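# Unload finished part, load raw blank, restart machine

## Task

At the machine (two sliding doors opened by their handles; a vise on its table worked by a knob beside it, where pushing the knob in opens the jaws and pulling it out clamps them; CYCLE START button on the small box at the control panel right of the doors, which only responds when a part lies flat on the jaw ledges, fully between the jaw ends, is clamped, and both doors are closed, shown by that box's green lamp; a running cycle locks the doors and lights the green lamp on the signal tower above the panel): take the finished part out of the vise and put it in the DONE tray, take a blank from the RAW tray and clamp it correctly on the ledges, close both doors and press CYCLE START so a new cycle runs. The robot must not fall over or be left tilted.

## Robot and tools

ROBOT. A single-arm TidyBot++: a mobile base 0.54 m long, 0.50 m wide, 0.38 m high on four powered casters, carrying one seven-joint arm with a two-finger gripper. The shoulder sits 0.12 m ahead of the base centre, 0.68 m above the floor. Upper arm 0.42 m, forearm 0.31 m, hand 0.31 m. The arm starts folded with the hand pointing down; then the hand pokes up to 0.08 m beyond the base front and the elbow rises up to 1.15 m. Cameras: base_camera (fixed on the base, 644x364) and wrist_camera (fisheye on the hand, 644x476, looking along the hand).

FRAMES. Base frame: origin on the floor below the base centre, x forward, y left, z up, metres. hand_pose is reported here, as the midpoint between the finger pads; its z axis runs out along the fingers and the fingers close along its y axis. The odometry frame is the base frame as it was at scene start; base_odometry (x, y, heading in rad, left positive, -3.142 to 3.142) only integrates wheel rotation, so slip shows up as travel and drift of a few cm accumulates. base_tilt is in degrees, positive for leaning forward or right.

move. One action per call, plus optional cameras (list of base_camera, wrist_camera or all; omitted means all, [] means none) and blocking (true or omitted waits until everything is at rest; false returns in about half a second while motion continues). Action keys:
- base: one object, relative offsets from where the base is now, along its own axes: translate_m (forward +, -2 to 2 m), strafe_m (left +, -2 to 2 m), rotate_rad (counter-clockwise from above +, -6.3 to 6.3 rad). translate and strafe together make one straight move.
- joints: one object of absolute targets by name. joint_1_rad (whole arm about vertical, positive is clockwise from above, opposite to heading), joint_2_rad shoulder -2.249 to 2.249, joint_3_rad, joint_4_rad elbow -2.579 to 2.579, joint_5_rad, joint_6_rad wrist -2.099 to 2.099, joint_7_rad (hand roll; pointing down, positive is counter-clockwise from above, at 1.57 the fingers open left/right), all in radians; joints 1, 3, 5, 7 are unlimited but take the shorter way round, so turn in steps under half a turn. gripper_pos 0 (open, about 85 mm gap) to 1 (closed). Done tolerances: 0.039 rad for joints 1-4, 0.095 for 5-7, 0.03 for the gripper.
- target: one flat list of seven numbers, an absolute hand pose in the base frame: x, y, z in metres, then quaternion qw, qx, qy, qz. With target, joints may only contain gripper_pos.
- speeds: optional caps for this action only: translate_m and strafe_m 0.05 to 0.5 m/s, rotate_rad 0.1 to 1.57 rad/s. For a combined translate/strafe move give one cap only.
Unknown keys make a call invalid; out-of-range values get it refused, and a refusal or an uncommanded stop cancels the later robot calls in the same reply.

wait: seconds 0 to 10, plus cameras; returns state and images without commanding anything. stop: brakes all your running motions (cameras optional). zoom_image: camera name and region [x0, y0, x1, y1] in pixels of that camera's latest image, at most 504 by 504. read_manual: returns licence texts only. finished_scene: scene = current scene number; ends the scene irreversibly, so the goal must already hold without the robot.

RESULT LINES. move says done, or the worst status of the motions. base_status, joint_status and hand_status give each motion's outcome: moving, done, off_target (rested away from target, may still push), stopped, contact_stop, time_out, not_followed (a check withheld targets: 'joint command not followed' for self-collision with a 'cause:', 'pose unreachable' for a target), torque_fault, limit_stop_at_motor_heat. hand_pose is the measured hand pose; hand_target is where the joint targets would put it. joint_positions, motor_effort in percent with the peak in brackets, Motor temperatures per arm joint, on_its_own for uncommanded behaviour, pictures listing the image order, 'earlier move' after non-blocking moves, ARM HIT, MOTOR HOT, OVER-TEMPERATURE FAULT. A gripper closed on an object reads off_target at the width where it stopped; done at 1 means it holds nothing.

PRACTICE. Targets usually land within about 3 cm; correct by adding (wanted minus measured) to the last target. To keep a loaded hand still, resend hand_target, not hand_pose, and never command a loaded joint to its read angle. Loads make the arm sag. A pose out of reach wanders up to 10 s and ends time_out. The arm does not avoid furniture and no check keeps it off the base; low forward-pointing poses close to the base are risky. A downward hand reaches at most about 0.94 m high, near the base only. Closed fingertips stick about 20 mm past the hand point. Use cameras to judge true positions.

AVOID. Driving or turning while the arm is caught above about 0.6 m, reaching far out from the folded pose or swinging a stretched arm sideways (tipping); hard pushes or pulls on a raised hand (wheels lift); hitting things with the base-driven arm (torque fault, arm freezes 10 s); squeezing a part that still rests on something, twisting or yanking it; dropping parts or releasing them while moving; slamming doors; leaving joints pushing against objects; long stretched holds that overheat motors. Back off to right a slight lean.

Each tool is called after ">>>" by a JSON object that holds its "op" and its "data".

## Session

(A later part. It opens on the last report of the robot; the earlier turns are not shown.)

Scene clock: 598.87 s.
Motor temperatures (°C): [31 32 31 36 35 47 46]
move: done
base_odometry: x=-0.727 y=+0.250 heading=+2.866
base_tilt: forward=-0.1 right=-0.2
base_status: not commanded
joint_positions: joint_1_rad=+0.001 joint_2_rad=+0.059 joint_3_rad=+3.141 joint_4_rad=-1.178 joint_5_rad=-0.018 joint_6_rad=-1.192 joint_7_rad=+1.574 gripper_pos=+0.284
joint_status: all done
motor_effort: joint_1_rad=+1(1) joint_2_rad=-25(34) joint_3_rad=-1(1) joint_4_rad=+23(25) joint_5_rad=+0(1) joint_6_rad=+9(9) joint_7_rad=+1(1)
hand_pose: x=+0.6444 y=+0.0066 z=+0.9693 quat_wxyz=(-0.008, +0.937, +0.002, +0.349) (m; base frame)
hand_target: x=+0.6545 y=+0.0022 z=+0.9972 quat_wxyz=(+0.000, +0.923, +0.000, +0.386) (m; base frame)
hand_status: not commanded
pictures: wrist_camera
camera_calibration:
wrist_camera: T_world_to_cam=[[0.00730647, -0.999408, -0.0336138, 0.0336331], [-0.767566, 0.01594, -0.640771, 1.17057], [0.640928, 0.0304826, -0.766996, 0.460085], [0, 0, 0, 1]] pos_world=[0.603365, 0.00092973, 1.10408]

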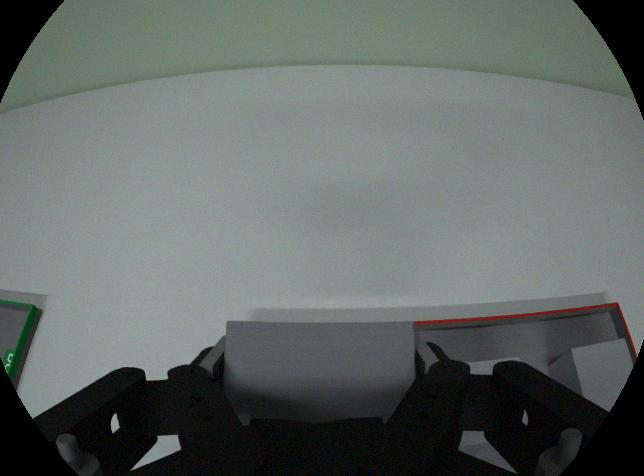

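>>> {"op": "move", "data": {"base": {"translate_m": -0.5}, "speeds": {"translate_m": 0.4}, "cameras": []}}

>>> {"op": "move", "data": {"base": {"rotate_rad": -3.1416}, "speeds": {"rotate_rad": 1.0}, "joints": {"joint_2_rad": 0.0, "joint_4_rad": -1.05, "joint_6_rad": -1.4}, "cameras": ["wrist_camera"]}}

Scene clock: 606.40 s.
Motor temperatures (°C): [31 32 31 36 35 47 46]
move: done
base_odometry: x=-0.246 y=+0.114 heading=+2.866
base_tilt: forward=-0.1 right=-0.2
base_status: done
joint_positions: joint_1_rad=+0.001 joint_2_rad=+0.059 joint_3_rad=+3.141 joint_4_rad=-1.178 joint_5_rad=-0.018 joint_6_rad=-1.192 joint_7_rad=+1.574 gripper_pos=+0.284
joint_status: not commanded
motor_effort: joint_1_rad=+1(2) joint_2_rad=-25(30) joint_3_rad=-1(1) joint_4_rad=+23(24) joint_5_rad=+0(1) joint_6_rad=+9(10) joint_7_rad=+1(2)
hand_pose: x=+0.6444 y=+0.0066 z=+0.9693 quat_wxyz=(-0.008, +0.937, +0.002, +0.349) (m; base frame)
hand_target: x=+0.6545 y=+0.0022 z=+0.9972 quat_wxyz=(+0.000, +0.923, +0.000, +0.386) (m; base frame)
hand_status: not commanded
pictures: none
No camera images: "cameras" was empty.

Scene clock: 610.47 s.
Motor temperatures (°C): [31 32 31 36 35 47 46]
move: done
base_odometry: x=-0.246 y=+0.114 heading=-0.275
base_tilt: forward=-0.1 right=-0.3
base_status: done
joint_positions: joint_1_rad=+0.001 joint_2_rad=+0.026 joint_3_rad=+3.141 joint_4_rad=-1.085 joint_5_rad=-0.018 joint_6_rad=-1.367 joint_7_rad=+1.574 gripper_pos=+0.284
joint_status: all done
motor_effort: joint_1_rad=+1(4) joint_2_rad=-23(28) joint_3_rad=-1(3) joint_4_rad=+22(25) joint_5_rad=+0(3) joint_6_rad=+9(10) joint_7_rad=+1(2)
hand_pose: x=+0.6035 y=+0.0068 z=+0.9964 quat_wxyz=(-0.008, +0.946, +0.003, +0.325) (m; base frame)
hand_target: x=+0.5902 y=+0.0021 z=+1.0192 quat_wxyz=(+0.000, +0.941, +0.000, +0.339) (m; base frame)
hand_status: not commanded
pictures: wrist_camera
camera_calibration:
wrist_camera: T_world_to_cam=[[0.00832406, -0.999429, -0.0327563, 0.0335644], [-0.798421, 0.0130793, -0.601957, 1.13648], [0.602042, 0.0311641, -0.797856, 0.561362], [0, 0, 0, 1]] pos_world=[0.569146, 0.00118655, 1.1331]

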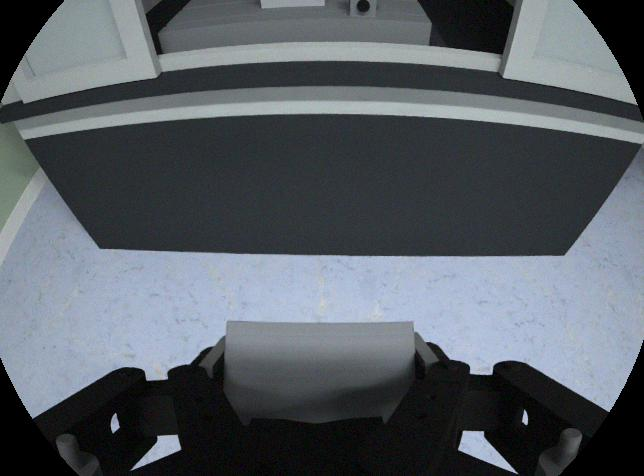

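>>> {"op": "move", "data": {"base": {"translate_m": 0.33, "strafe_m": 0.097}, "speeds": {"translate_m": 0.35}, "joints": {"joint_2_rad": 0.18, "joint_4_rad": -0.672, "joint_6_rad": -1.65}, "cameras": ["wrist_camera"]}}

Scene clock: 615.03 s.
Motor temperatures (°C): [31 32 31 36 35 47 46]
move: done
base_odometry: x=+0.098 y=+0.117 heading=-0.276
base_tilt: forward=-0.1 right=-0.2
base_status: done
joint_positions: joint_1_rad=+0.001 joint_2_rad=+0.189 joint_3_rad=+3.141 joint_4_rad=-0.709 joint_5_rad=-0.018 joint_6_rad=-1.614 joint_7_rad=+1.574 gripper_pos=+0.284
joint_status: all done
motor_effort: joint_1_rad=+0(2) joint_2_rad=-26(32) joint_3_rad=-1(1) joint_4_rad=+19(24) joint_5_rad=+0(1) joint_6_rad=+8(10) joint_7_rad=+1(1)
hand_pose: x=+0.6274 y=+0.0069 z=+1.0391 quat_wxyz=(-0.008, +0.951, +0.005, +0.309) (m; base frame)
hand_target: x=+0.6167 y=+0.0020 z=+1.0530 quat_wxyz=(-0.001, +0.949, +0.000, +0.314) (m; base frame)
hand_status: not commanded
pictures: wrist_camera
camera_calibration:
wrist_camera: T_world_to_cam=[[0.0108955, -0.999464, -0.0308726, 0.0312579], [-0.818338, 0.00883011, -0.57467, 1.16545], [0.574634, 0.0315255, -0.817803, 0.618985], [0, 0, 0, 1]] pos_world=[0.597704, 0.00143621, 1.17692]

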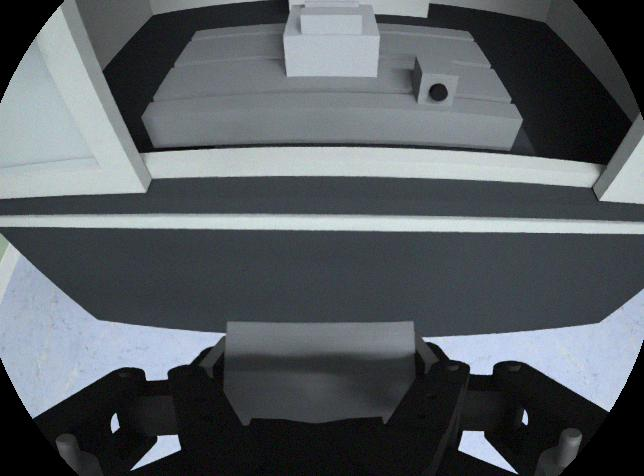

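>>> {"op": "move", "data": {"base": {"translate_m": 0.40, "strafe_m": -0.010, "rotate_rad": -0.010}, "speeds": {"translate_m": 0.25}, "cameras": ["wrist_camera"]}}

Scene clock: 631.13 s.
Motor temperatures (°C): [31 32 31 36 35 47 46]
move: done
base_odometry: x=+0.480 y=-0.001 heading=-0.286
base_tilt: forward=-0.1 right=-0.2
base_status: done
joint_positions: joint_1_rad=+0.001 joint_2_rad=+0.191 joint_3_rad=+3.141 joint_4_rad=-0.707 joint_5_rad=-0.018 joint_6_rad=-1.619 joint_7_rad=+1.574 gripper_pos=+0.284
joint_status: not commanded
motor_effort: joint_1_rad=+1(3) joint_2_rad=-27(31) joint_3_rad=-1(3) joint_4_rad=+20(20) joint_5_rad=+0(2) joint_6_rad=+8(9) joint_7_rad=+1(2)
hand_pose: x=+0.6267 y=+0.0068 z=+1.0384 quat_wxyz=(-0.008, +0.952, +0.005, +0.307) (m; base frame)
hand_target: x=+0.6167 y=+0.0020 z=+1.0530 quat_wxyz=(-0.001, +0.949, +0.000, +0.314) (m; base frame)
hand_status: not commanded
pictures: wrist_camera
camera_calibration:
wrist_camera: T_world_to_cam=[[0.0107716, -0.999465, -0.0308807, 0.0312915], [-0.820829, 0.00879919, -0.571106, 1.16232], [0.571072, 0.0314996, -0.820296, 0.623638], [0, 0, 0, 1]] pos_world=[0.597591, 0.00140295, 1.17634]

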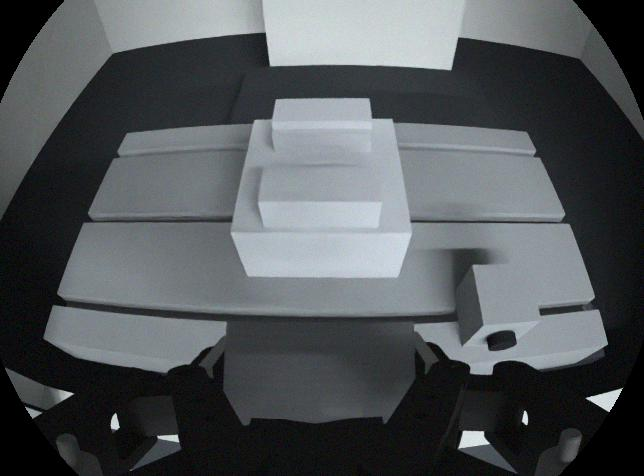

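>>> {"op": "zoom_image", "data": {"camera": "wrist_camera", "region": [220, 90, 420, 290]}}

Scaled by 2.520.

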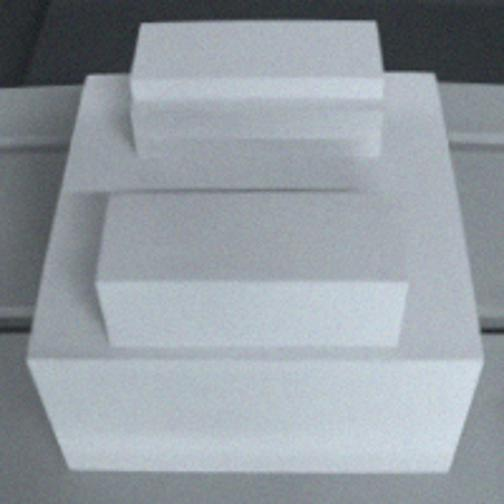

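>>> {"op": "move", "data": {"base": {"translate_m": 0.21, "strafe_m": 0.002}, "speeds": {"translate_m": 0.15}, "cameras": []}}

>>> {"op": "move", "data": {"joints": {"joint_2_rad": 0.37, "joint_4_rad": -0.47, "joint_6_rad": -1.80}, "cameras": ["wrist_camera"]}}

Scene clock: 659.87 s.
Motor temperatures (°C): [31 32 31 36 35 47 46]
move: done
base_odometry: x=+0.683 y=-0.059 heading=-0.286
base_tilt: forward=-0.1 right=-0.3
base_status: done
joint_positions: joint_1_rad=+0.001 joint_2_rad=+0.191 joint_3_rad=+3.141 joint_4_rad=-0.706 joint_5_rad=-0.018 joint_6_rad=-1.621 joint_7_rad=+1.574 gripper_pos=+0.284
joint_status: not commanded
motor_effort: joint_1_rad=+1(1) joint_2_rad=-27(31) joint_3_rad=-1(2) joint_4_rad=+20(20) joint_5_rad=-1(1) joint_6_rad=+8(9) joint_7_rad=+1(2)
hand_pose: x=+0.6263 y=+0.0068 z=+1.0383 quat_wxyz=(-0.008, +0.952, +0.005, +0.307) (m; base frame)
hand_target: x=+0.6167 y=+0.0020 z=+1.0530 quat_wxyz=(-0.001, +0.949, +0.000, +0.314) (m; base frame)
hand_status: not commanded
pictures: none
No camera images: "cameras" was empty.

Scene clock: 661.37 s.
Motor temperatures (°C): [31 32 31 36 35 47 46]
move: done
base_odometry: x=+0.683 y=-0.059 heading=-0.286
base_tilt: forward=-0.1 right=-0.2
base_status: not commanded
joint_positions: joint_1_rad=+0.001 joint_2_rad=+0.375 joint_3_rad=+3.141 joint_4_rad=-0.505 joint_5_rad=-0.018 joint_6_rad=-1.759 joint_7_rad=+1.574 gripper_pos=+0.284
joint_status: all done
motor_effort: joint_1_rad=+1(2) joint_2_rad=-33(37) joint_3_rad=-1(1) joint_4_rad=+19(20) joint_5_rad=+1(1) joint_6_rad=+7(9) joint_7_rad=+1(2)
hand_pose: x=+0.6650 y=+0.0067 z=+1.0010 quat_wxyz=(-0.008, +0.969, +0.005, +0.249) (m; base frame)
hand_target: x=+0.6549 y=+0.0020 z=+1.0110 quat_wxyz=(-0.001, +0.969, +0.000, +0.248) (m; base frame)
hand_status: not commanded
pictures: wrist_camera
camera_calibration:
wrist_camera: T_world_to_cam=[[0.00890825, -0.99949, -0.0306603, 0.0305911], [-0.884417, 0.00643243, -0.466654, 1.11019], [0.466613, 0.0312736, -0.883909, 0.704165], [0, 0, 0, 1]] pos_world=[0.653023, 0.0014125, 1.14143]

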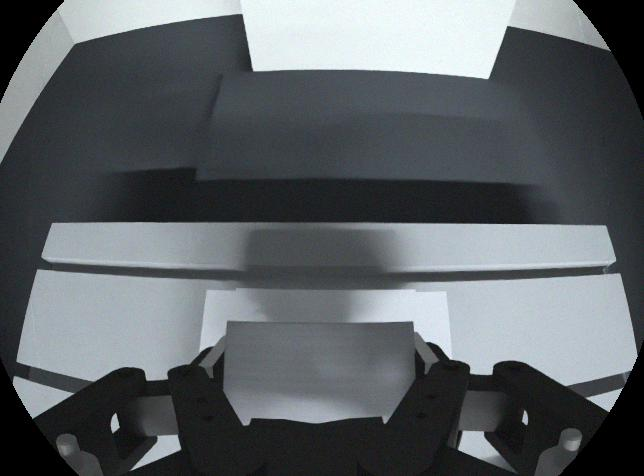

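>>> {"op": "zoom_image", "data": {"camera": "wrist_camera", "region": [190, 270, 460, 430]}}

Scaled by 1.867.

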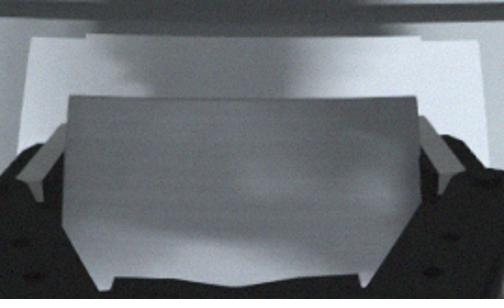

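>>> {"op": "move", "data": {"joints": {"joint_2_rad": 0.352, "joint_4_rad": -0.54, "joint_6_rad": -1.69}, "cameras": ["wrist_camera"]}}

Scene clock: 684.47 s.
Motor temperatures (°C): [31 32 31 36 35 47 46]
move: done
base_odometry: x=+0.682 y=-0.059 heading=-0.286
base_tilt: forward=-0.1 right=-0.2
base_status: not commanded
joint_positions: joint_1_rad=+0.001 joint_2_rad=+0.372 joint_3_rad=+3.141 joint_4_rad=-0.540 joint_5_rad=-0.018 joint_6_rad=-1.726 joint_7_rad=+1.574 gripper_pos=+0.284
joint_status: all done
motor_effort: joint_1_rad=+0(1) joint_2_rad=-34(36) joint_3_rad=-1(2) joint_4_rad=+19(20) joint_5_rad=+0(1) joint_6_rad=+7(8) joint_7_rad=+1(1)
hand_pose: x=+0.6707 y=+0.0067 z=+0.9937 quat_wxyz=(-0.008, +0.968, +0.005, +0.249) (m; base frame)
hand_target: x=+0.6740 y=+0.0020 z=+1.0103 quat_wxyz=(-0.001, +0.961, +0.000, +0.276) (m; base frame)
hand_status: not commanded
pictures: wrist_camera
camera_calibration:
wrist_camera: T_world_to_cam=[[0.00848657, -0.999483, -0.0310133, 0.0309839], [-0.883922, 0.00700341, -0.467582, 1.11234], [0.467557, 0.0313815, -0.883405, 0.69391], [0, 0, 0, 1]] pos_world=[0.658517, 0.00140173, 1.13408]

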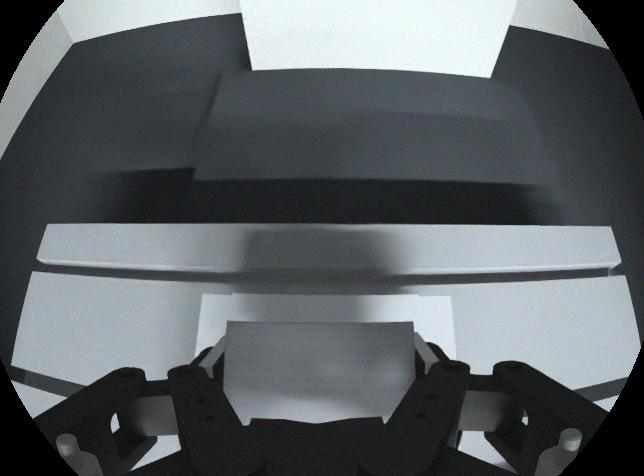

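>>> {"op": "move", "data": {"joints": {"joint_2_rad": 0.328, "joint_4_rad": -0.605, "joint_6_rad": -1.675}, "cameras": ["wrist_camera"]}}

Scene clock: 687.63 s.
Motor temperatures (°C): [31 32 31 36 35 47 46]
move: done
base_odometry: x=+0.682 y=-0.059 heading=-0.286
base_tilt: forward=-0.1 right=-0.3
base_status: not commanded
joint_positions: joint_1_rad=+0.001 joint_2_rad=+0.358 joint_3_rad=+3.141 joint_4_rad=-0.600 joint_5_rad=-0.018 joint_6_rad=-1.726 joint_7_rad=+1.574 gripper_pos=+0.284
joint_status: all done
motor_effort: joint_1_rad=+0(1) joint_2_rad=-33(35) joint_3_rad=-1(1) joint_4_rad=+19(20) joint_5_rad=+0(1) joint_6_rad=+7(9) joint_7_rad=+1(2)
hand_pose: x=+0.6611 y=+0.0067 z=+0.9773 quat_wxyz=(-0.008, +0.974, +0.005, +0.227) (m; base frame)
hand_target: x=+0.6654 y=+0.0020 z=+0.9993 quat_wxyz=(-0.001, +0.965, +0.000, +0.264) (m; base frame)
hand_status: not commanded
pictures: wrist_camera
camera_calibration:
wrist_camera: T_world_to_cam=[[0.00705467, -0.999483, -0.031363, 0.0318553], [-0.904617, 0.00698772, -0.426167, 1.06947], [0.426166, 0.031378, -0.904101, 0.731493], [0, 0, 0, 1]] pos_world=[0.655496, 0.00141294, 1.11811]

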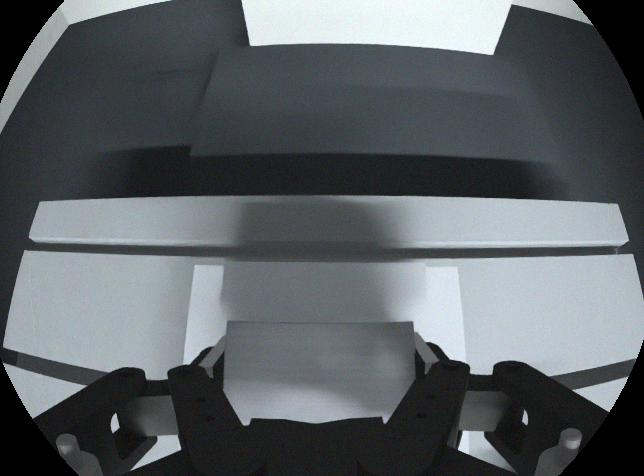

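>>> {"op": "move", "data": {"joints": {"joint_2_rad": 0.311, "joint_4_rad": -0.648, "joint_6_rad": -1.640}, "cameras": ["wrist_camera"]}}

Scene clock: 694.10 s.
Motor temperatures (°C): [31 32 31 36 35 47 46]
move: done
base_odometry: x=+0.682 y=-0.059 heading=-0.286
base_tilt: forward=-0.1 right=-0.3
base_status: not commanded
joint_positions: joint_1_rad=+0.001 joint_2_rad=+0.342 joint_3_rad=+3.141 joint_4_rad=-0.642 joint_5_rad=-0.018 joint_6_rad=-1.697 joint_7_rad=+1.574 gripper_pos=+0.284
joint_status: all done
motor_effort: joint_1_rad=+0(1) joint_2_rad=-33(34) joint_3_rad=-1(1) joint_4_rad=+20(20) joint_5_rad=+0(1) joint_6_rad=+7(7) joint_7_rad=+1(2)
hand_pose: x=+0.6601 y=+0.0067 z=+0.9731 quat_wxyz=(-0.008, +0.974, +0.005, +0.228) (m; base frame)
hand_target: x=+0.6658 y=+0.0020 z=+0.9964 quat_wxyz=(-0.001, +0.963, +0.000, +0.268) (m; base frame)
hand_status: not commanded
pictures: wrist_camera
camera_calibration:
wrist_camera: T_world_to_cam=[[0.0067202, -0.999477, -0.031617, 0.0322297], [-0.903592, 0.00747401, -0.428328, 1.0682], [0.428341, 0.0314473, -0.90307, 0.725749], [0, 0, 0, 1]] pos_world=[0.654136, 0.00140627, 1.11396]

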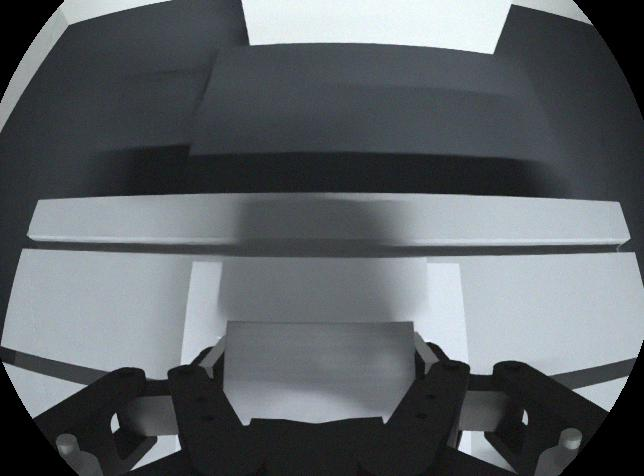

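>>> {"op": "move", "data": {"joints": {"joint_2_rad": 0.301, "joint_4_rad": -0.680, "joint_6_rad": -1.618}, "cameras": ["wrist_camera"]}}

Scene clock: 696.50 s.
Motor temperatures (°C): [31 32 31 36 35 47 46]
move: done
base_odometry: x=+0.682 y=-0.059 heading=-0.286
base_tilt: forward=-0.2 right=-0.2
base_status: not commanded
joint_positions: joint_1_rad=+0.001 joint_2_rad=+0.328 joint_3_rad=+3.141 joint_4_rad=-0.671 joint_5_rad=-0.018 joint_6_rad=-1.673 joint_7_rad=+1.574 gripper_pos=+0.284
joint_status: all done
motor_effort: joint_1_rad=+0(1) joint_2_rad=-31(33) joint_3_rad=-1(1) joint_4_rad=+19(19) joint_5_rad=+0(1) joint_6_rad=+6(7) joint_7_rad=+1(2)
hand_pose: x=+0.6599 y=+0.0068 z=+0.9728 quat_wxyz=(-0.008, +0.972, +0.005, +0.233) (m; base frame)
hand_target: x=+0.6657 y=+0.0020 z=+0.9919 quat_wxyz=(-0.001, +0.963, +0.000, +0.268) (m; base frame)
hand_status: not commanded
pictures: wrist_camera
camera_calibration:
wrist_camera: T_world_to_cam=[[0.00668618, -0.999473, -0.0317748, 0.0324159], [-0.899112, 0.00789874, -0.437648, 1.07394], [0.437668, 0.0314953, -0.898585, 0.714984], [0, 0, 0, 1]] pos_world=[0.65245, 0.00139739, 1.11351]

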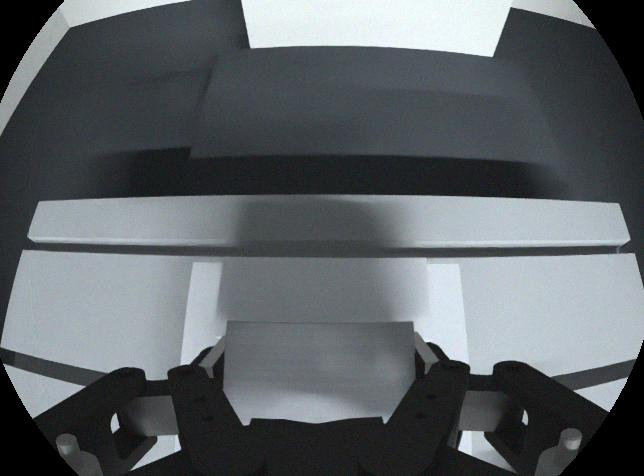

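>>> {"op": "move", "data": {"joints": {"joint_2_rad": 0.290, "joint_4_rad": -0.716, "joint_6_rad": -1.594}, "cameras": []}}

Scene clock: 719.50 s.
Motor temperatures (°C): [31 33 31 36 35 47 46]
move: done
base_odometry: x=+0.682 y=-0.059 heading=-0.286
base_tilt: forward=-0.1 right=-0.3
base_status: not commanded
joint_positions: joint_1_rad=+0.001 joint_2_rad=+0.312 joint_3_rad=+3.141 joint_4_rad=-0.702 joint_5_rad=-0.018 joint_6_rad=-1.645 joint_7_rad=+1.574 gripper_pos=+0.284
joint_status: all done
motor_effort: joint_1_rad=+1(2) joint_2_rad=-30(32) joint_3_rad=-1(1) joint_4_rad=+18(20) joint_5_rad=+0(1) joint_6_rad=+6(7) joint_7_rad=+1(2)
hand_pose: x=+0.6597 y=+0.0068 z=+0.9725 quat_wxyz=(-0.008, +0.971, +0.004, +0.239) (m; base frame)
hand_target: x=+0.6653 y=+0.0020 z=+0.9865 quat_wxyz=(-0.001, +0.964, +0.000, +0.268) (m; base frame)
hand_status: not commanded
pictures: none
No camera images: "cameras" was empty.

>>> {"op": "wait", "data": {"seconds": 0}}

Scene clock: 737.37 s.
Motor temperatures (°C): [31 33 31 36 35 47 46]
base_odometry: x=+0.682 y=-0.059 heading=-0.286
base_tilt: forward=-0.1 right=-0.3
base_status: not commanded
joint_positions: joint_1_rad=+0.001 joint_2_rad=+0.312 joint_3_rad=+3.141 joint_4_rad=-0.702 joint_5_rad=-0.018 joint_6_rad=-1.645 joint_7_rad=+1.574 gripper_pos=+0.284
joint_status: all done
motor_effort: joint_1_rad=+1(2) joint_2_rad=-31(32) joint_3_rad=-1(1) joint_4_rad=+19(20) joint_5_rad=+1(1) joint_6_rad=+6(7) joint_7_rad=+1(2)
hand_pose: x=+0.6597 y=+0.0068 z=+0.9725 quat_wxyz=(-0.008, +0.971, +0.004, +0.239) (m; base frame)
hand_target: x=+0.6653 y=+0.0020 z=+0.9865 quat_wxyz=(-0.001, +0.964, +0.000, +0.268) (m; base frame)
hand_status: not commanded
pictures: base_camera, wrist_camera
camera_calibration:
wrist_camera: T_world_to_cam=[[0.00666417, -0.999467, -0.0319449, 0.0326065], [-0.893626, 0.00838394, -0.448734, 1.08076], [0.448763, 0.0315372, -0.893094, 0.702141], [0, 0, 0, 1]] pos_world=[0.650479, 0.00138463, 1.11309]

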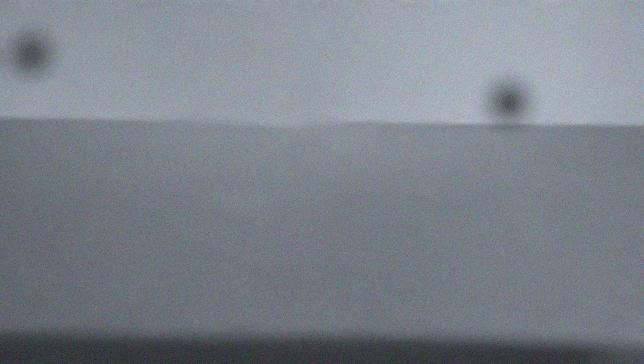

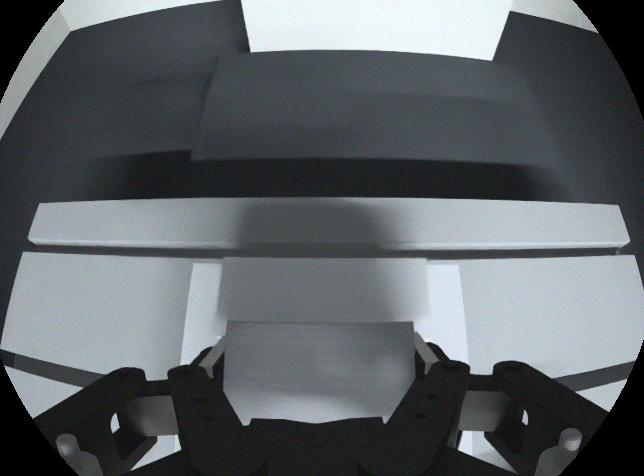

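>>> {"op": "zoom_image", "data": {"camera": "wrist_camera", "region": [140, 180, 500, 440]}}

Scaled by 1.400.

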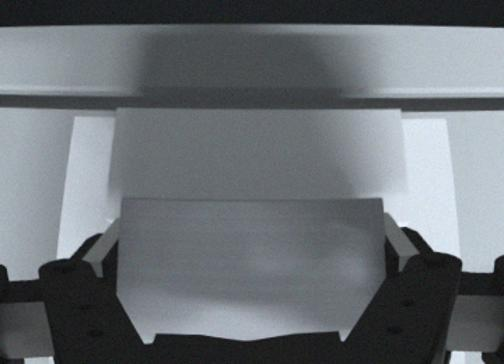

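>>> {"op": "move", "data": {"joints": {"joint_2_rad": 0.334, "joint_4_rad": -0.607, "joint_6_rad": -1.672}, "cameras": ["wrist_camera"]}}

Scene clock: 761.07 s.
Motor temperatures (°C): [31 33 31 36 35 47 46]
move: done
base_odometry: x=+0.682 y=-0.059 heading=-0.286
base_tilt: forward=-0.1 right=-0.2
base_status: not commanded
joint_positions: joint_1_rad=+0.001 joint_2_rad=+0.328 joint_3_rad=+3.141 joint_4_rad=-0.640 joint_5_rad=-0.018 joint_6_rad=-1.654 joint_7_rad=+1.574 gripper_pos=+0.284
joint_status: all done
motor_effort: joint_1_rad=+1(2) joint_2_rad=-33(34) joint_3_rad=-1(2) joint_4_rad=+20(21) joint_5_rad=+0(1) joint_6_rad=+7(8) joint_7_rad=+1(2)
hand_pose: x=+0.6680 y=+0.0068 z=+0.9880 quat_wxyz=(-0.008, +0.966, +0.005, +0.257) (m; base frame)
hand_target: x=+0.6679 y=+0.0020 z=+0.9957 quat_wxyz=(-0.001, +0.965, +0.000, +0.261) (m; base frame)
hand_status: not commanded
pictures: wrist_camera
camera_calibration:
wrist_camera: T_world_to_cam=[[0.00795927, -0.999469, -0.0315994, 0.0318288], [-0.876532, 0.00823574, -0.481272, 1.11595], [0.481277, 0.0315285, -0.876001, 0.673695], [0, 0, 0, 1]] pos_world=[0.653683, 0.00138057, 1.12824]

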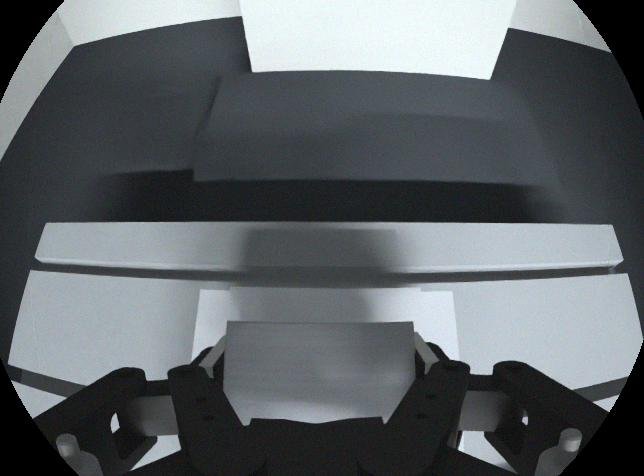

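>>> {"op": "zoom_image", "data": {"camera": "wrist_camera", "region": [170, 260, 490, 420]}}

>>> {"op": "move", "data": {"joints": {"joint_2_rad": 0.297, "joint_4_rad": -0.553, "joint_6_rad": -1.765}, "cameras": ["wrist_camera"]}}

Scaled by 1.575.

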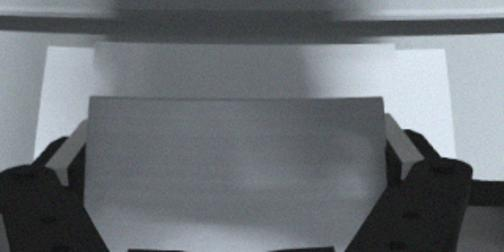

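Scene clock: 767.77 s.
Motor temperatures (°C): [31 33 31 36 35 47 46]
move: done
base_odometry: x=+0.682 y=-0.059 heading=-0.286
base_tilt: forward=-0.1 right=-0.2
base_status: not commanded
joint_positions: joint_1_rad=+0.001 joint_2_rad=+0.314 joint_3_rad=+3.141 joint_4_rad=-0.587 joint_5_rad=-0.018 joint_6_rad=-1.732 joint_7_rad=+1.574 gripper_pos=+0.284
joint_status: all done
motor_effort: joint_1_rad=+0(2) joint_2_rad=-32(35) joint_3_rad=-1(1) joint_4_rad=+19(21) joint_5_rad=+0(1) joint_6_rad=+7(8) joint_7_rad=+1(2)
hand_pose: x=+0.6468 y=+0.0067 z=+1.0053 quat_wxyz=(-0.008, +0.968, +0.005, +0.251) (m; base frame)
hand_target: x=+0.6347 y=+0.0020 z=+1.0225 quat_wxyz=(-0.001, +0.966, +0.000, +0.260) (m; base frame)
hand_status: not commanded
pictures: wrist_camera
camera_calibration:
wrist_camera: T_world_to_cam=[[0.00873091, -0.999486, -0.0308623, 0.0312486], [-0.881716, 0.00686405, -0.47173, 1.09944], [0.471699, 0.0313305, -0.881203, 0.710405], [0, 0, 0, 1]] pos_world=[0.634027, 0.00142862, 1.14562]

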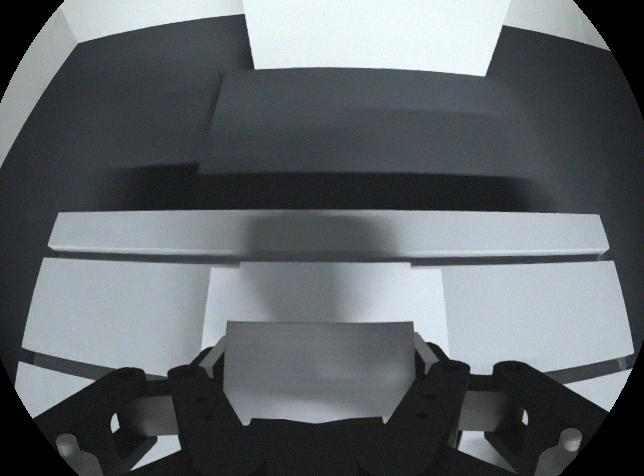

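>>> {"op": "zoom_image", "data": {"camera": "wrist_camera", "region": [170, 240, 490, 400]}}

Scaled by 1.575.

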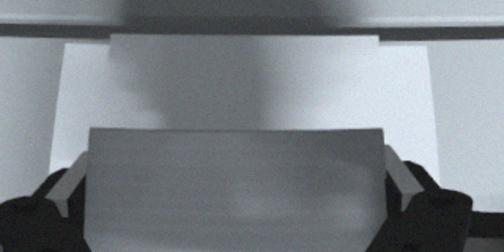

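>>> {"op": "move", "data": {"joints": {"joint_2_rad": 0.174, "joint_4_rad": -0.61, "joint_6_rad": -1.86}, "cameras": ["wrist_camera"]}}

>>> {"op": "zoom_image", "data": {"camera": "wrist_camera", "region": [150, 180, 490, 400]}}

Scene clock: 778.27 s.
Motor temperatures (°C): [31 33 31 36 35 47 46]
move: done
base_odometry: x=+0.682 y=-0.059 heading=-0.286
base_tilt: forward=-0.1 right=-0.2
base_status: not commanded
joint_positions: joint_1_rad=+0.001 joint_2_rad=+0.182 joint_3_rad=+3.141 joint_4_rad=-0.607 joint_5_rad=-0.018 joint_6_rad=-1.822 joint_7_rad=+1.574 gripper_pos=+0.284
joint_status: all done
motor_effort: joint_1_rad=+0(1) joint_2_rad=-24(34) joint_3_rad=-1(1) joint_4_rad=+17(20) joint_5_rad=+1(1) joint_6_rad=+7(9) joint_7_rad=+1(1)
hand_pose: x=+0.5759 y=+0.0067 z=+1.0486 quat_wxyz=(-0.007, +0.965, +0.006, +0.262) (m; base frame)
hand_target: x=+0.5624 y=+0.0019 z=+1.0453 quat_wxyz=(+0.000, +0.969, +0.000, +0.246) (m; base frame)
hand_status: not commanded
pictures: wrist_camera
camera_calibration:
wrist_camera: T_world_to_cam=[[0.0106093, -0.999509, -0.0294989, 0.0306292], [-0.87085, 0.00526284, -0.491522, 1.07186], [0.491435, 0.0309038, -0.870366, 0.759384], [0, 0, 0, 1]] pos_world=[0.559919, 0.00150525, 1.18869]

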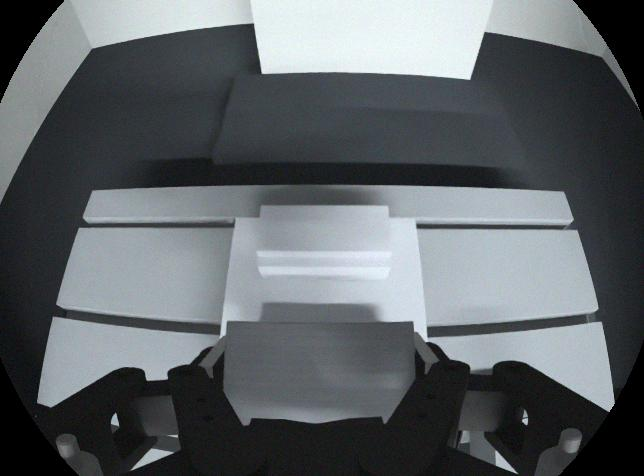

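Scaled by 1.482.

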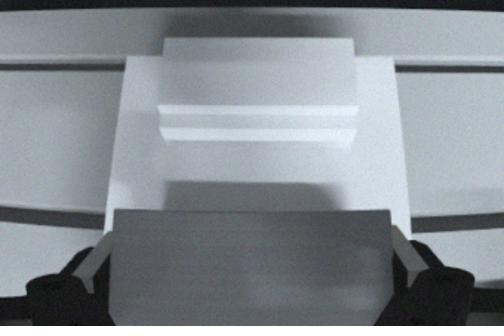

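>>> {"op": "move", "data": {"joints": {"joint_2_rad": -0.02, "joint_4_rad": -0.87, "joint_6_rad": -1.79}, "cameras": ["wrist_camera"]}}

>>> {"op": "zoom_image", "data": {"camera": "wrist_camera", "region": [200, 160, 440, 340]}}

Scene clock: 788.77 s.
Motor temperatures (°C): [31 33 31 36 35 47 46]
move: done
base_odometry: x=+0.682 y=-0.059 heading=-0.286
base_tilt: forward=-0.1 right=-0.3
base_status: not commanded
joint_positions: joint_1_rad=+0.001 joint_2_rad=-0.002 joint_3_rad=+3.141 joint_4_rad=-0.860 joint_5_rad=-0.018 joint_6_rad=-1.822 joint_7_rad=+1.574 gripper_pos=+0.284
joint_status: all done
motor_effort: joint_1_rad=+1(2) joint_2_rad=-18(26) joint_3_rad=-1(1) joint_4_rad=+18(20) joint_5_rad=+0(1) joint_6_rad=+7(8) joint_7_rad=+1(2)
hand_pose: x=+0.4947 y=+0.0067 z=+1.0294 quat_wxyz=(-0.007, +0.973, +0.006, +0.229) (m; base frame)
hand_target: x=+0.4964 y=+0.0020 z=+1.0370 quat_wxyz=(+0.000, +0.969, +0.000, +0.248) (m; base frame)
hand_status: not commanded
pictures: wrist_camera
camera_calibration:
wrist_camera: T_world_to_cam=[[0.00856564, -0.999513, -0.030003, 0.0325029], [-0.902848, 0.00516816, -0.429928, 0.944152], [0.429874, 0.0307708, -0.902365, 0.845907], [0, 0, 0, 1]] pos_world=[0.488514, 0.00157832, 1.17021]

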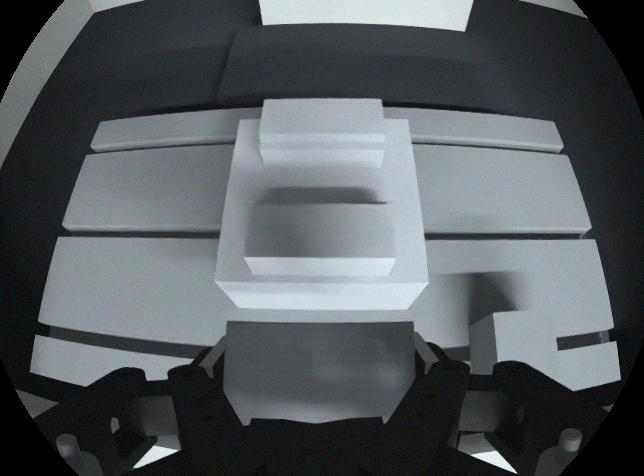

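Scaled by 2.100.

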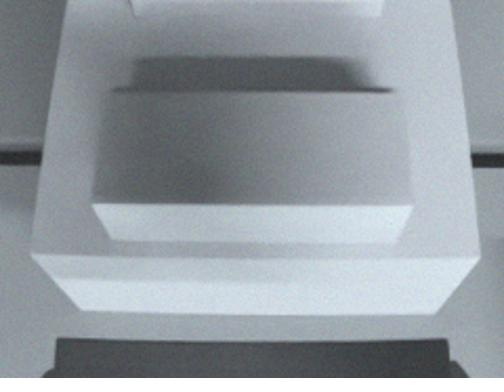

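>>> {"op": "move", "data": {"joints": {"joint_2_rad": 0.375, "joint_4_rad": -0.515, "joint_6_rad": -1.71}, "cameras": ["wrist_camera"]}}

Scene clock: 810.83 s.
Motor temperatures (°C): [31 33 31 35 35 47 46]
move: done
base_odometry: x=+0.682 y=-0.059 heading=-0.286
base_tilt: forward=-0.1 right=-0.3
base_status: not commanded
joint_positions: joint_1_rad=+0.001 joint_2_rad=+0.382 joint_3_rad=+3.141 joint_4_rad=-0.550 joint_5_rad=-0.018 joint_6_rad=-1.757 joint_7_rad=+1.574 gripper_pos=+0.284
joint_status: all done
motor_effort: joint_1_rad=+0(1) joint_2_rad=-33(38) joint_3_rad=-1(1) joint_4_rad=+19(21) joint_5_rad=+0(2) joint_6_rad=+7(11) joint_7_rad=+1(2)
hand_pose: x=+0.6643 y=+0.0067 z=+0.9797 quat_wxyz=(-0.008, +0.974, +0.005, +0.224) (m; base frame)
hand_target: x=+0.6778 y=+0.0020 z=+1.0045 quat_wxyz=(-0.001, +0.964, +0.000, +0.268) (m; base frame)
hand_status: not commanded
pictures: wrist_camera
camera_calibration:
wrist_camera: T_world_to_cam=[[0.00734564, -0.999489, -0.0310932, 0.0314136], [-0.906648, 0.00645973, -0.421839, 1.07049], [0.421825, 0.0312893, -0.906137, 0.737247], [0, 0, 0, 1]] pos_world=[0.659336, 0.00141455, 1.1206]

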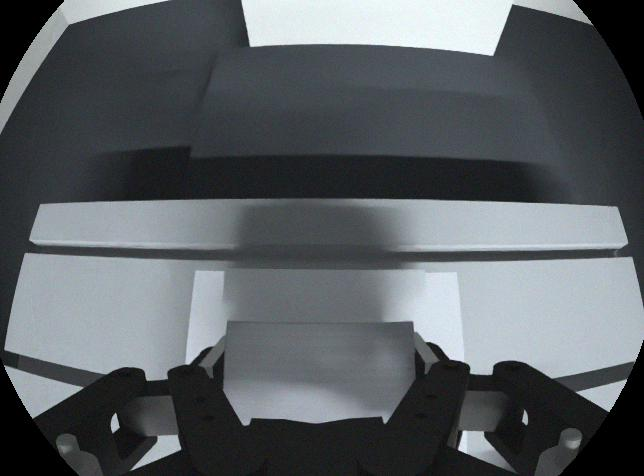

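>>> {"op": "move", "data": {"joints": {"joint_2_rad": 0.350, "joint_4_rad": -0.585, "joint_6_rad": -1.65}, "cameras": ["wrist_camera"]}}

Scene clock: 815.90 s.
Motor temperatures (°C): [31 33 31 35 35 47 46]
move: done
base_odometry: x=+0.682 y=-0.059 heading=-0.286
base_tilt: forward=-0.1 right=-0.3
base_status: not commanded
joint_positions: joint_1_rad=+0.001 joint_2_rad=+0.376 joint_3_rad=+3.141 joint_4_rad=-0.584 joint_5_rad=-0.018 joint_6_rad=-1.709 joint_7_rad=+1.574 gripper_pos=+0.284
joint_status: all done
motor_effort: joint_1_rad=+0(1) joint_2_rad=-34(36) joint_3_rad=-1(1) joint_4_rad=+19(20) joint_5_rad=+0(1) joint_6_rad=+7(8) joint_7_rad=+1(1)
hand_pose: x=+0.6726 y=+0.0067 z=+0.9764 quat_wxyz=(-0.008, +0.972, +0.005, +0.234) (m; base frame)
hand_target: x=+0.6806 y=+0.0020 z=+0.9994 quat_wxyz=(-0.001, +0.962, +0.000, +0.275) (m; base frame)
hand_status: not commanded
pictures: wrist_camera
camera_calibration:
wrist_camera: T_world_to_cam=[[0.00728519, -0.999479, -0.0314364, 0.0316702], [-0.89799, 0.00729235, -0.439955, 1.08847], [0.439955, 0.0314347, -0.89747, 0.710038], [0, 0, 0, 1]] pos_world=[0.664819, 0.0013964, 1.11711]

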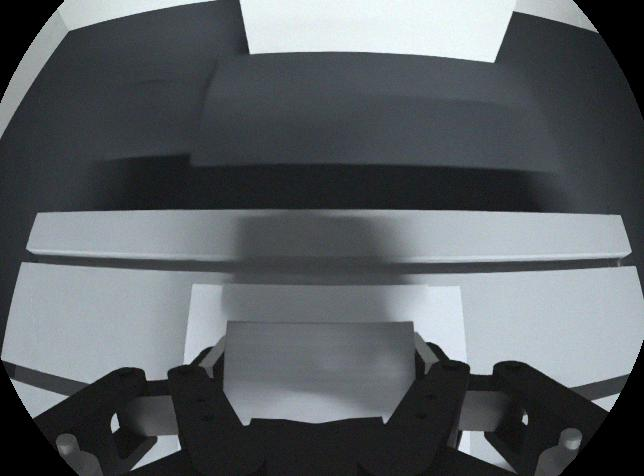

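>>> {"op": "move", "data": {"joints": {"joint_2_rad": 0.320, "joint_4_rad": -0.655, "joint_6_rad": -1.615}, "cameras": ["wrist_camera"]}}

Scene clock: 820.53 s.
Motor temperatures (°C): [31 33 31 35 35 47 46]
move: done
base_odometry: x=+0.682 y=-0.059 heading=-0.286
base_tilt: forward=-0.1 right=-0.2
base_status: not commanded
joint_positions: joint_1_rad=+0.001 joint_2_rad=+0.347 joint_3_rad=+3.141 joint_4_rad=-0.645 joint_5_rad=-0.018 joint_6_rad=-1.673 joint_7_rad=+1.574 gripper_pos=+0.284
joint_status: all done
motor_effort: joint_1_rad=+0(1) joint_2_rad=-32(35) joint_3_rad=-1(1) joint_4_rad=+19(20) joint_5_rad=+1(1) joint_6_rad=+7(8) joint_7_rad=+1(1)
hand_pose: x=+0.6681 y=+0.0068 z=+0.9727 quat_wxyz=(-0.008, +0.972, +0.005, +0.236) (m; base frame)
hand_target: x=+0.6747 y=+0.0020 z=+0.9925 quat_wxyz=(-0.001, +0.962, +0.000, +0.272) (m; base frame)
hand_status: not commanded
pictures: wrist_camera
camera_calibration:
wrist_camera: T_world_to_cam=[[0.0068849, -0.999472, -0.0317439, 0.0321904], [-0.896334, 0.00790537, -0.443309, 1.08499], [0.443326, 0.0315053, -0.895807, 0.704873], [0, 0, 0, 1]] pos_world=[0.659799, 0.00138901, 1.11344]

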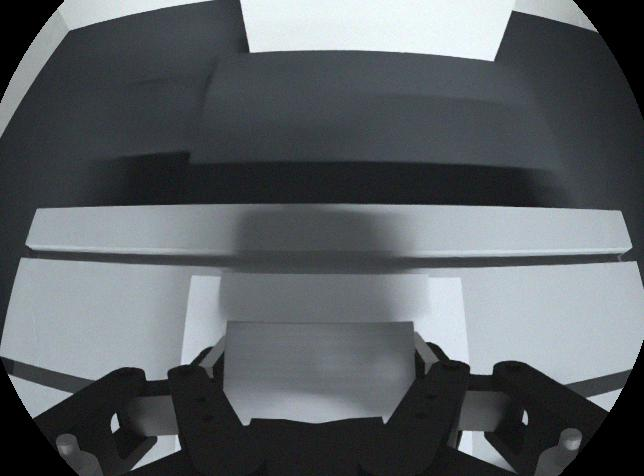

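>>> {"op": "move", "data": {"joints": {"joint_2_rad": 0.310, "joint_4_rad": -0.695, "joint_6_rad": -1.595}, "cameras": ["wrist_camera"]}}

Scene clock: 824.17 s.
Motor temperatures (°C): [31 33 31 35 35 47 46]
move: done
base_odometry: x=+0.682 y=-0.059 heading=-0.286
base_tilt: forward=-0.1 right=-0.3
base_status: not commanded
joint_positions: joint_1_rad=+0.001 joint_2_rad=+0.331 joint_3_rad=+3.141 joint_4_rad=-0.678 joint_5_rad=-0.018 joint_6_rad=-1.643 joint_7_rad=+1.574 gripper_pos=+0.284
joint_status: all done
motor_effort: joint_1_rad=+2(2) joint_2_rad=-30(32) joint_3_rad=-1(1) joint_4_rad=+18(19) joint_5_rad=+0(1) joint_6_rad=+6(8) joint_7_rad=+1(1)
hand_pose: x=+0.6679 y=+0.0068 z=+0.9725 quat_wxyz=(-0.008, +0.970, +0.004, +0.242) (m; base frame)
hand_target: x=+0.6732 y=+0.0020 z=+0.9843 quat_wxyz=(-0.001, +0.964, +0.000, +0.268) (m; base frame)
hand_status: not commanded
pictures: wrist_camera
camera_calibration:
wrist_camera: T_world_to_cam=[[0.00685591, -0.999467, -0.0319255, 0.032401], [-0.890552, 0.00841875, -0.454803, 1.09195], [0.454829, 0.0315494, -0.89002, 0.69146], [0, 0, 0, 1]] pos_world=[0.657724, 0.00137564, 1.11307]

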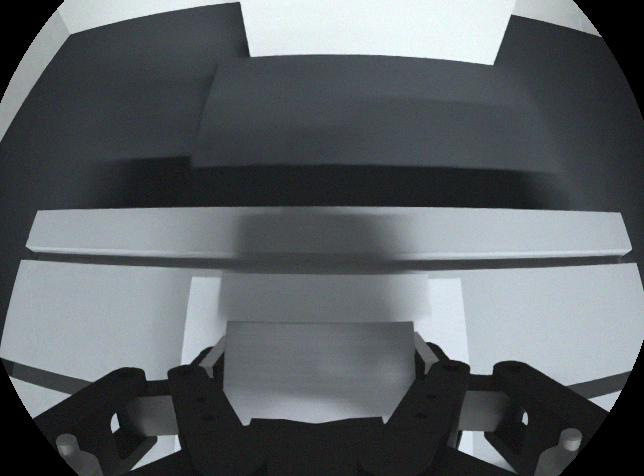

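>>> {"op": "move", "data": {"joints": {"joint_6_rad": -1.65}, "cameras": ["wrist_camera"]}}

Scene clock: 833.80 s.
Motor temperatures (°C): [31 33 31 35 34 47 46]
move: done
base_odometry: x=+0.682 y=-0.059 heading=-0.286
base_tilt: forward=-0.1 right=-0.2
base_status: not commanded
joint_positions: joint_1_rad=+0.001 joint_2_rad=+0.328 joint_3_rad=+3.141 joint_4_rad=-0.679 joint_5_rad=-0.018 joint_6_rad=-1.652 joint_7_rad=+1.574 gripper_pos=+0.284
joint_status: all done
motor_effort: joint_1_rad=+0(1) joint_2_rad=-30(31) joint_3_rad=-1(1) joint_4_rad=+18(19) joint_5_rad=+0(1) joint_6_rad=+5(7) joint_7_rad=+1(1)
hand_pose: x=+0.6645 y=+0.0068 z=+0.9725 quat_wxyz=(-0.008, +0.971, +0.004, +0.239) (m; base frame)
hand_target: x=+0.6583 y=+0.0020 z=+0.9759 quat_wxyz=(-0.001, +0.971, +0.000, +0.241) (m; base frame)
hand_status: not commanded
pictures: wrist_camera
camera_calibration:
wrist_camera: T_world_to_cam=[[0.00677551, -0.999469, -0.0318853, 0.0324348], [-0.8936, 0.00825956, -0.448789, 1.08513], [0.448814, 0.0315334, -0.893069, 0.699936], [0, 0, 0, 1]] pos_world=[0.655309, 0.00138351, 1.11312]

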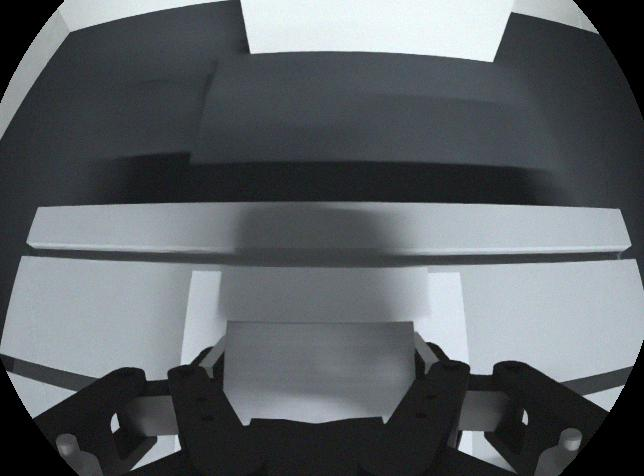

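>>> {"op": "move", "data": {"joints": {"joint_4_rad": -0.715}, "cameras": ["wrist_camera"]}}

Scene clock: 848.33 s.
Motor temperatures (°C): [31 33 31 35 34 47 46]
move: done
base_odometry: x=+0.682 y=-0.059 heading=-0.286
base_tilt: forward=-0.1 right=-0.2
base_status: not commanded
joint_positions: joint_1_rad=+0.001 joint_2_rad=+0.322 joint_3_rad=+3.141 joint_4_rad=-0.688 joint_5_rad=-0.018 joint_6_rad=-1.652 joint_7_rad=+1.574 gripper_pos=+0.284
joint_status: all done
motor_effort: joint_1_rad=+1(1) joint_2_rad=-29(30) joint_3_rad=-1(1) joint_4_rad=+16(18) joint_5_rad=-1(1) joint_6_rad=+4(4) joint_7_rad=+1(1)
hand_pose: x=+0.6618 y=+0.0068 z=+0.9723 quat_wxyz=(-0.008, +0.971, +0.004, +0.238) (m; base frame)
hand_target: x=+0.6560 y=+0.0020 z=+0.9677 quat_wxyz=(-0.001, +0.973, +0.000, +0.231) (m; base frame)
hand_status: not commanded
pictures: wrist_camera
camera_calibration:
wrist_camera: T_world_to_cam=[[0.00669998, -0.999469, -0.0318967, 0.0325112], [-0.894692, 0.00825529, -0.446608, 1.08121], [0.446634, 0.03153, -0.894161, 0.703519], [0, 0, 0, 1]] pos_world=[0.652916, 0.0013863, 1.11297]

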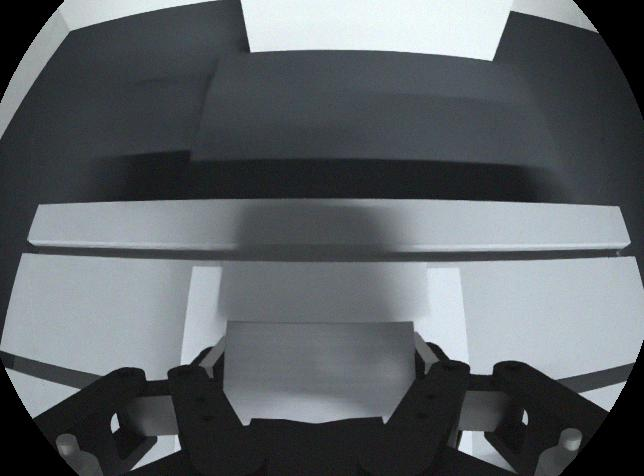

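>>> {"op": "move", "data": {"joints": {"joint_2_rad": 0.326}, "cameras": []}}

Scene clock: 860.87 s.
Motor temperatures (°C): [31 33 31 35 34 47 46]
move: done
base_odometry: x=+0.682 y=-0.059 heading=-0.286
base_tilt: forward=-0.1 right=-0.2
base_status: not commanded
joint_positions: joint_1_rad=+0.001 joint_2_rad=+0.322 joint_3_rad=+3.141 joint_4_rad=-0.688 joint_5_rad=-0.018 joint_6_rad=-1.652 joint_7_rad=+1.574 gripper_pos=+0.284
joint_status: all done
motor_effort: joint_1_rad=+2(2) joint_2_rad=-28(29) joint_3_rad=-1(1) joint_4_rad=+16(16) joint_5_rad=+0(1) joint_6_rad=+4(4) joint_7_rad=+1(1)
hand_pose: x=+0.6618 y=+0.0068 z=+0.9722 quat_wxyz=(-0.008, +0.971, +0.004, +0.238) (m; base frame)
hand_target: x=+0.6606 y=+0.0020 z=+0.9591 quat_wxyz=(-0.001, +0.975, +0.000, +0.223) (m; base frame)
hand_status: not commanded
pictures: none
No camera images: "cameras" was empty.

>>> {"op": "move", "data": {"base": {"translate_m": 0.004}, "speeds": {"translate_m": 0.05}, "cameras": ["wrist_camera"]}}

Scene clock: 863.10 s.
Motor temperatures (°C): [31 33 31 35 34 47 46]
move: done
base_odometry: x=+0.686 y=-0.060 heading=-0.286
base_tilt: forward=-0.1 right=-0.3
base_status: done
joint_positions: joint_1_rad=+0.001 joint_2_rad=+0.320 joint_3_rad=+3.141 joint_4_rad=-0.690 joint_5_rad=-0.018 joint_6_rad=-1.652 joint_7_rad=+1.574 gripper_pos=+0.284
joint_status: not commanded
motor_effort: joint_1_rad=+1(1) joint_2_rad=-27(31) joint_3_rad=-1(2) joint_4_rad=+16(17) joint_5_rad=+0(1) joint_6_rad=+4(7) joint_7_rad=+1(1)
hand_pose: x=+0.6610 y=+0.0068 z=+0.9723 quat_wxyz=(-0.008, +0.971, +0.004, +0.237) (m; base frame)
hand_target: x=+0.6606 y=+0.0020 z=+0.9591 quat_wxyz=(-0.001, +0.975, +0.000, +0.223) (m; base frame)
hand_status: not commanded
pictures: wrist_camera
camera_calibration:
wrist_camera: T_world_to_cam=[[0.00668362, -0.999469, -0.0318984, 0.0325303], [-0.894942, 0.00825303, -0.446107, 1.08019], [0.446133, 0.0315288, -0.894411, 0.704467], [0, 0, 0, 1]] pos_world=[0.652208, 0.00138713, 1.113]

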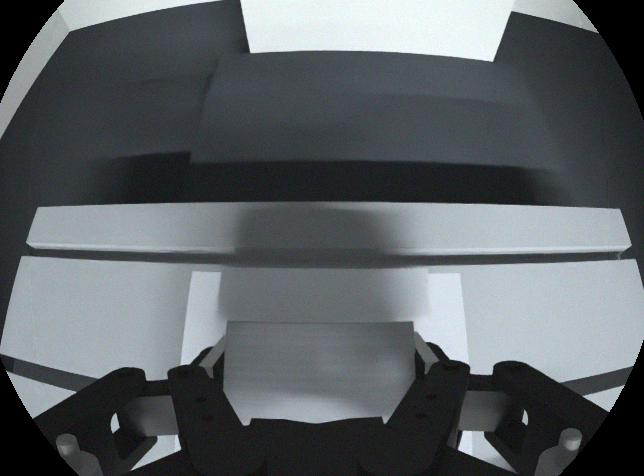

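>>> {"op": "move", "data": {"base": {"translate_m": 0.002}, "speeds": {"translate_m": 0.05}, "cameras": []}}

>>> {"op": "move", "data": {"base": {"translate_m": 0.002}, "speeds": {"translate_m": 0.05}, "cameras": []}}

Scene clock: 865.43 s.
Motor temperatures (°C): [31 33 31 35 34 47 46]
move: done
base_odometry: x=+0.689 y=-0.060 heading=-0.286
base_tilt: forward=-0.1 right=-0.2
base_status: done
joint_positions: joint_1_rad=+0.001 joint_2_rad=+0.319 joint_3_rad=+3.141 joint_4_rad=-0.691 joint_5_rad=-0.018 joint_6_rad=-1.652 joint_7_rad=+1.574 gripper_pos=+0.284
joint_status: not commanded
motor_effort: joint_1_rad=+1(1) joint_2_rad=-27(29) joint_3_rad=-1(1) joint_4_rad=+16(18) joint_5_rad=-1(1) joint_6_rad=+5(7) joint_7_rad=+1(1)
hand_pose: x=+0.6606 y=+0.0068 z=+0.9724 quat_wxyz=(-0.008, +0.971, +0.004, +0.237) (m; base frame)
hand_target: x=+0.6606 y=+0.0020 z=+0.9591 quat_wxyz=(-0.001, +0.975, +0.000, +0.223) (m; base frame)
hand_status: not commanded
pictures: none
No camera images: "cameras" was empty.

Scene clock: 865.87 s.
Motor temperatures (°C): [31 33 31 35 34 47 46]
move: done
base_odometry: x=+0.691 y=-0.061 heading=-0.286
base_tilt: forward=-0.1 right=-0.3
base_status: done
joint_positions: joint_1_rad=+0.001 joint_2_rad=+0.318 joint_3_rad=+3.141 joint_4_rad=-0.692 joint_5_rad=-0.018 joint_6_rad=-1.652 joint_7_rad=+1.574 gripper_pos=+0.284
joint_status: not commanded
motor_effort: joint_1_rad=-1(1) joint_2_rad=-27(29) joint_3_rad=-1(1) joint_4_rad=+16(18) joint_5_rad=+0(1) joint_6_rad=+5(7) joint_7_rad=+1(1)
hand_pose: x=+0.6604 y=+0.0068 z=+0.9724 quat_wxyz=(-0.008, +0.971, +0.004, +0.237) (m; base frame)
hand_target: x=+0.6606 y=+0.0020 z=+0.9591 quat_wxyz=(-0.001, +0.975, +0.000, +0.223) (m; base frame)
hand_status: not commanded
pictures: none
No camera images: "cameras" was empty.


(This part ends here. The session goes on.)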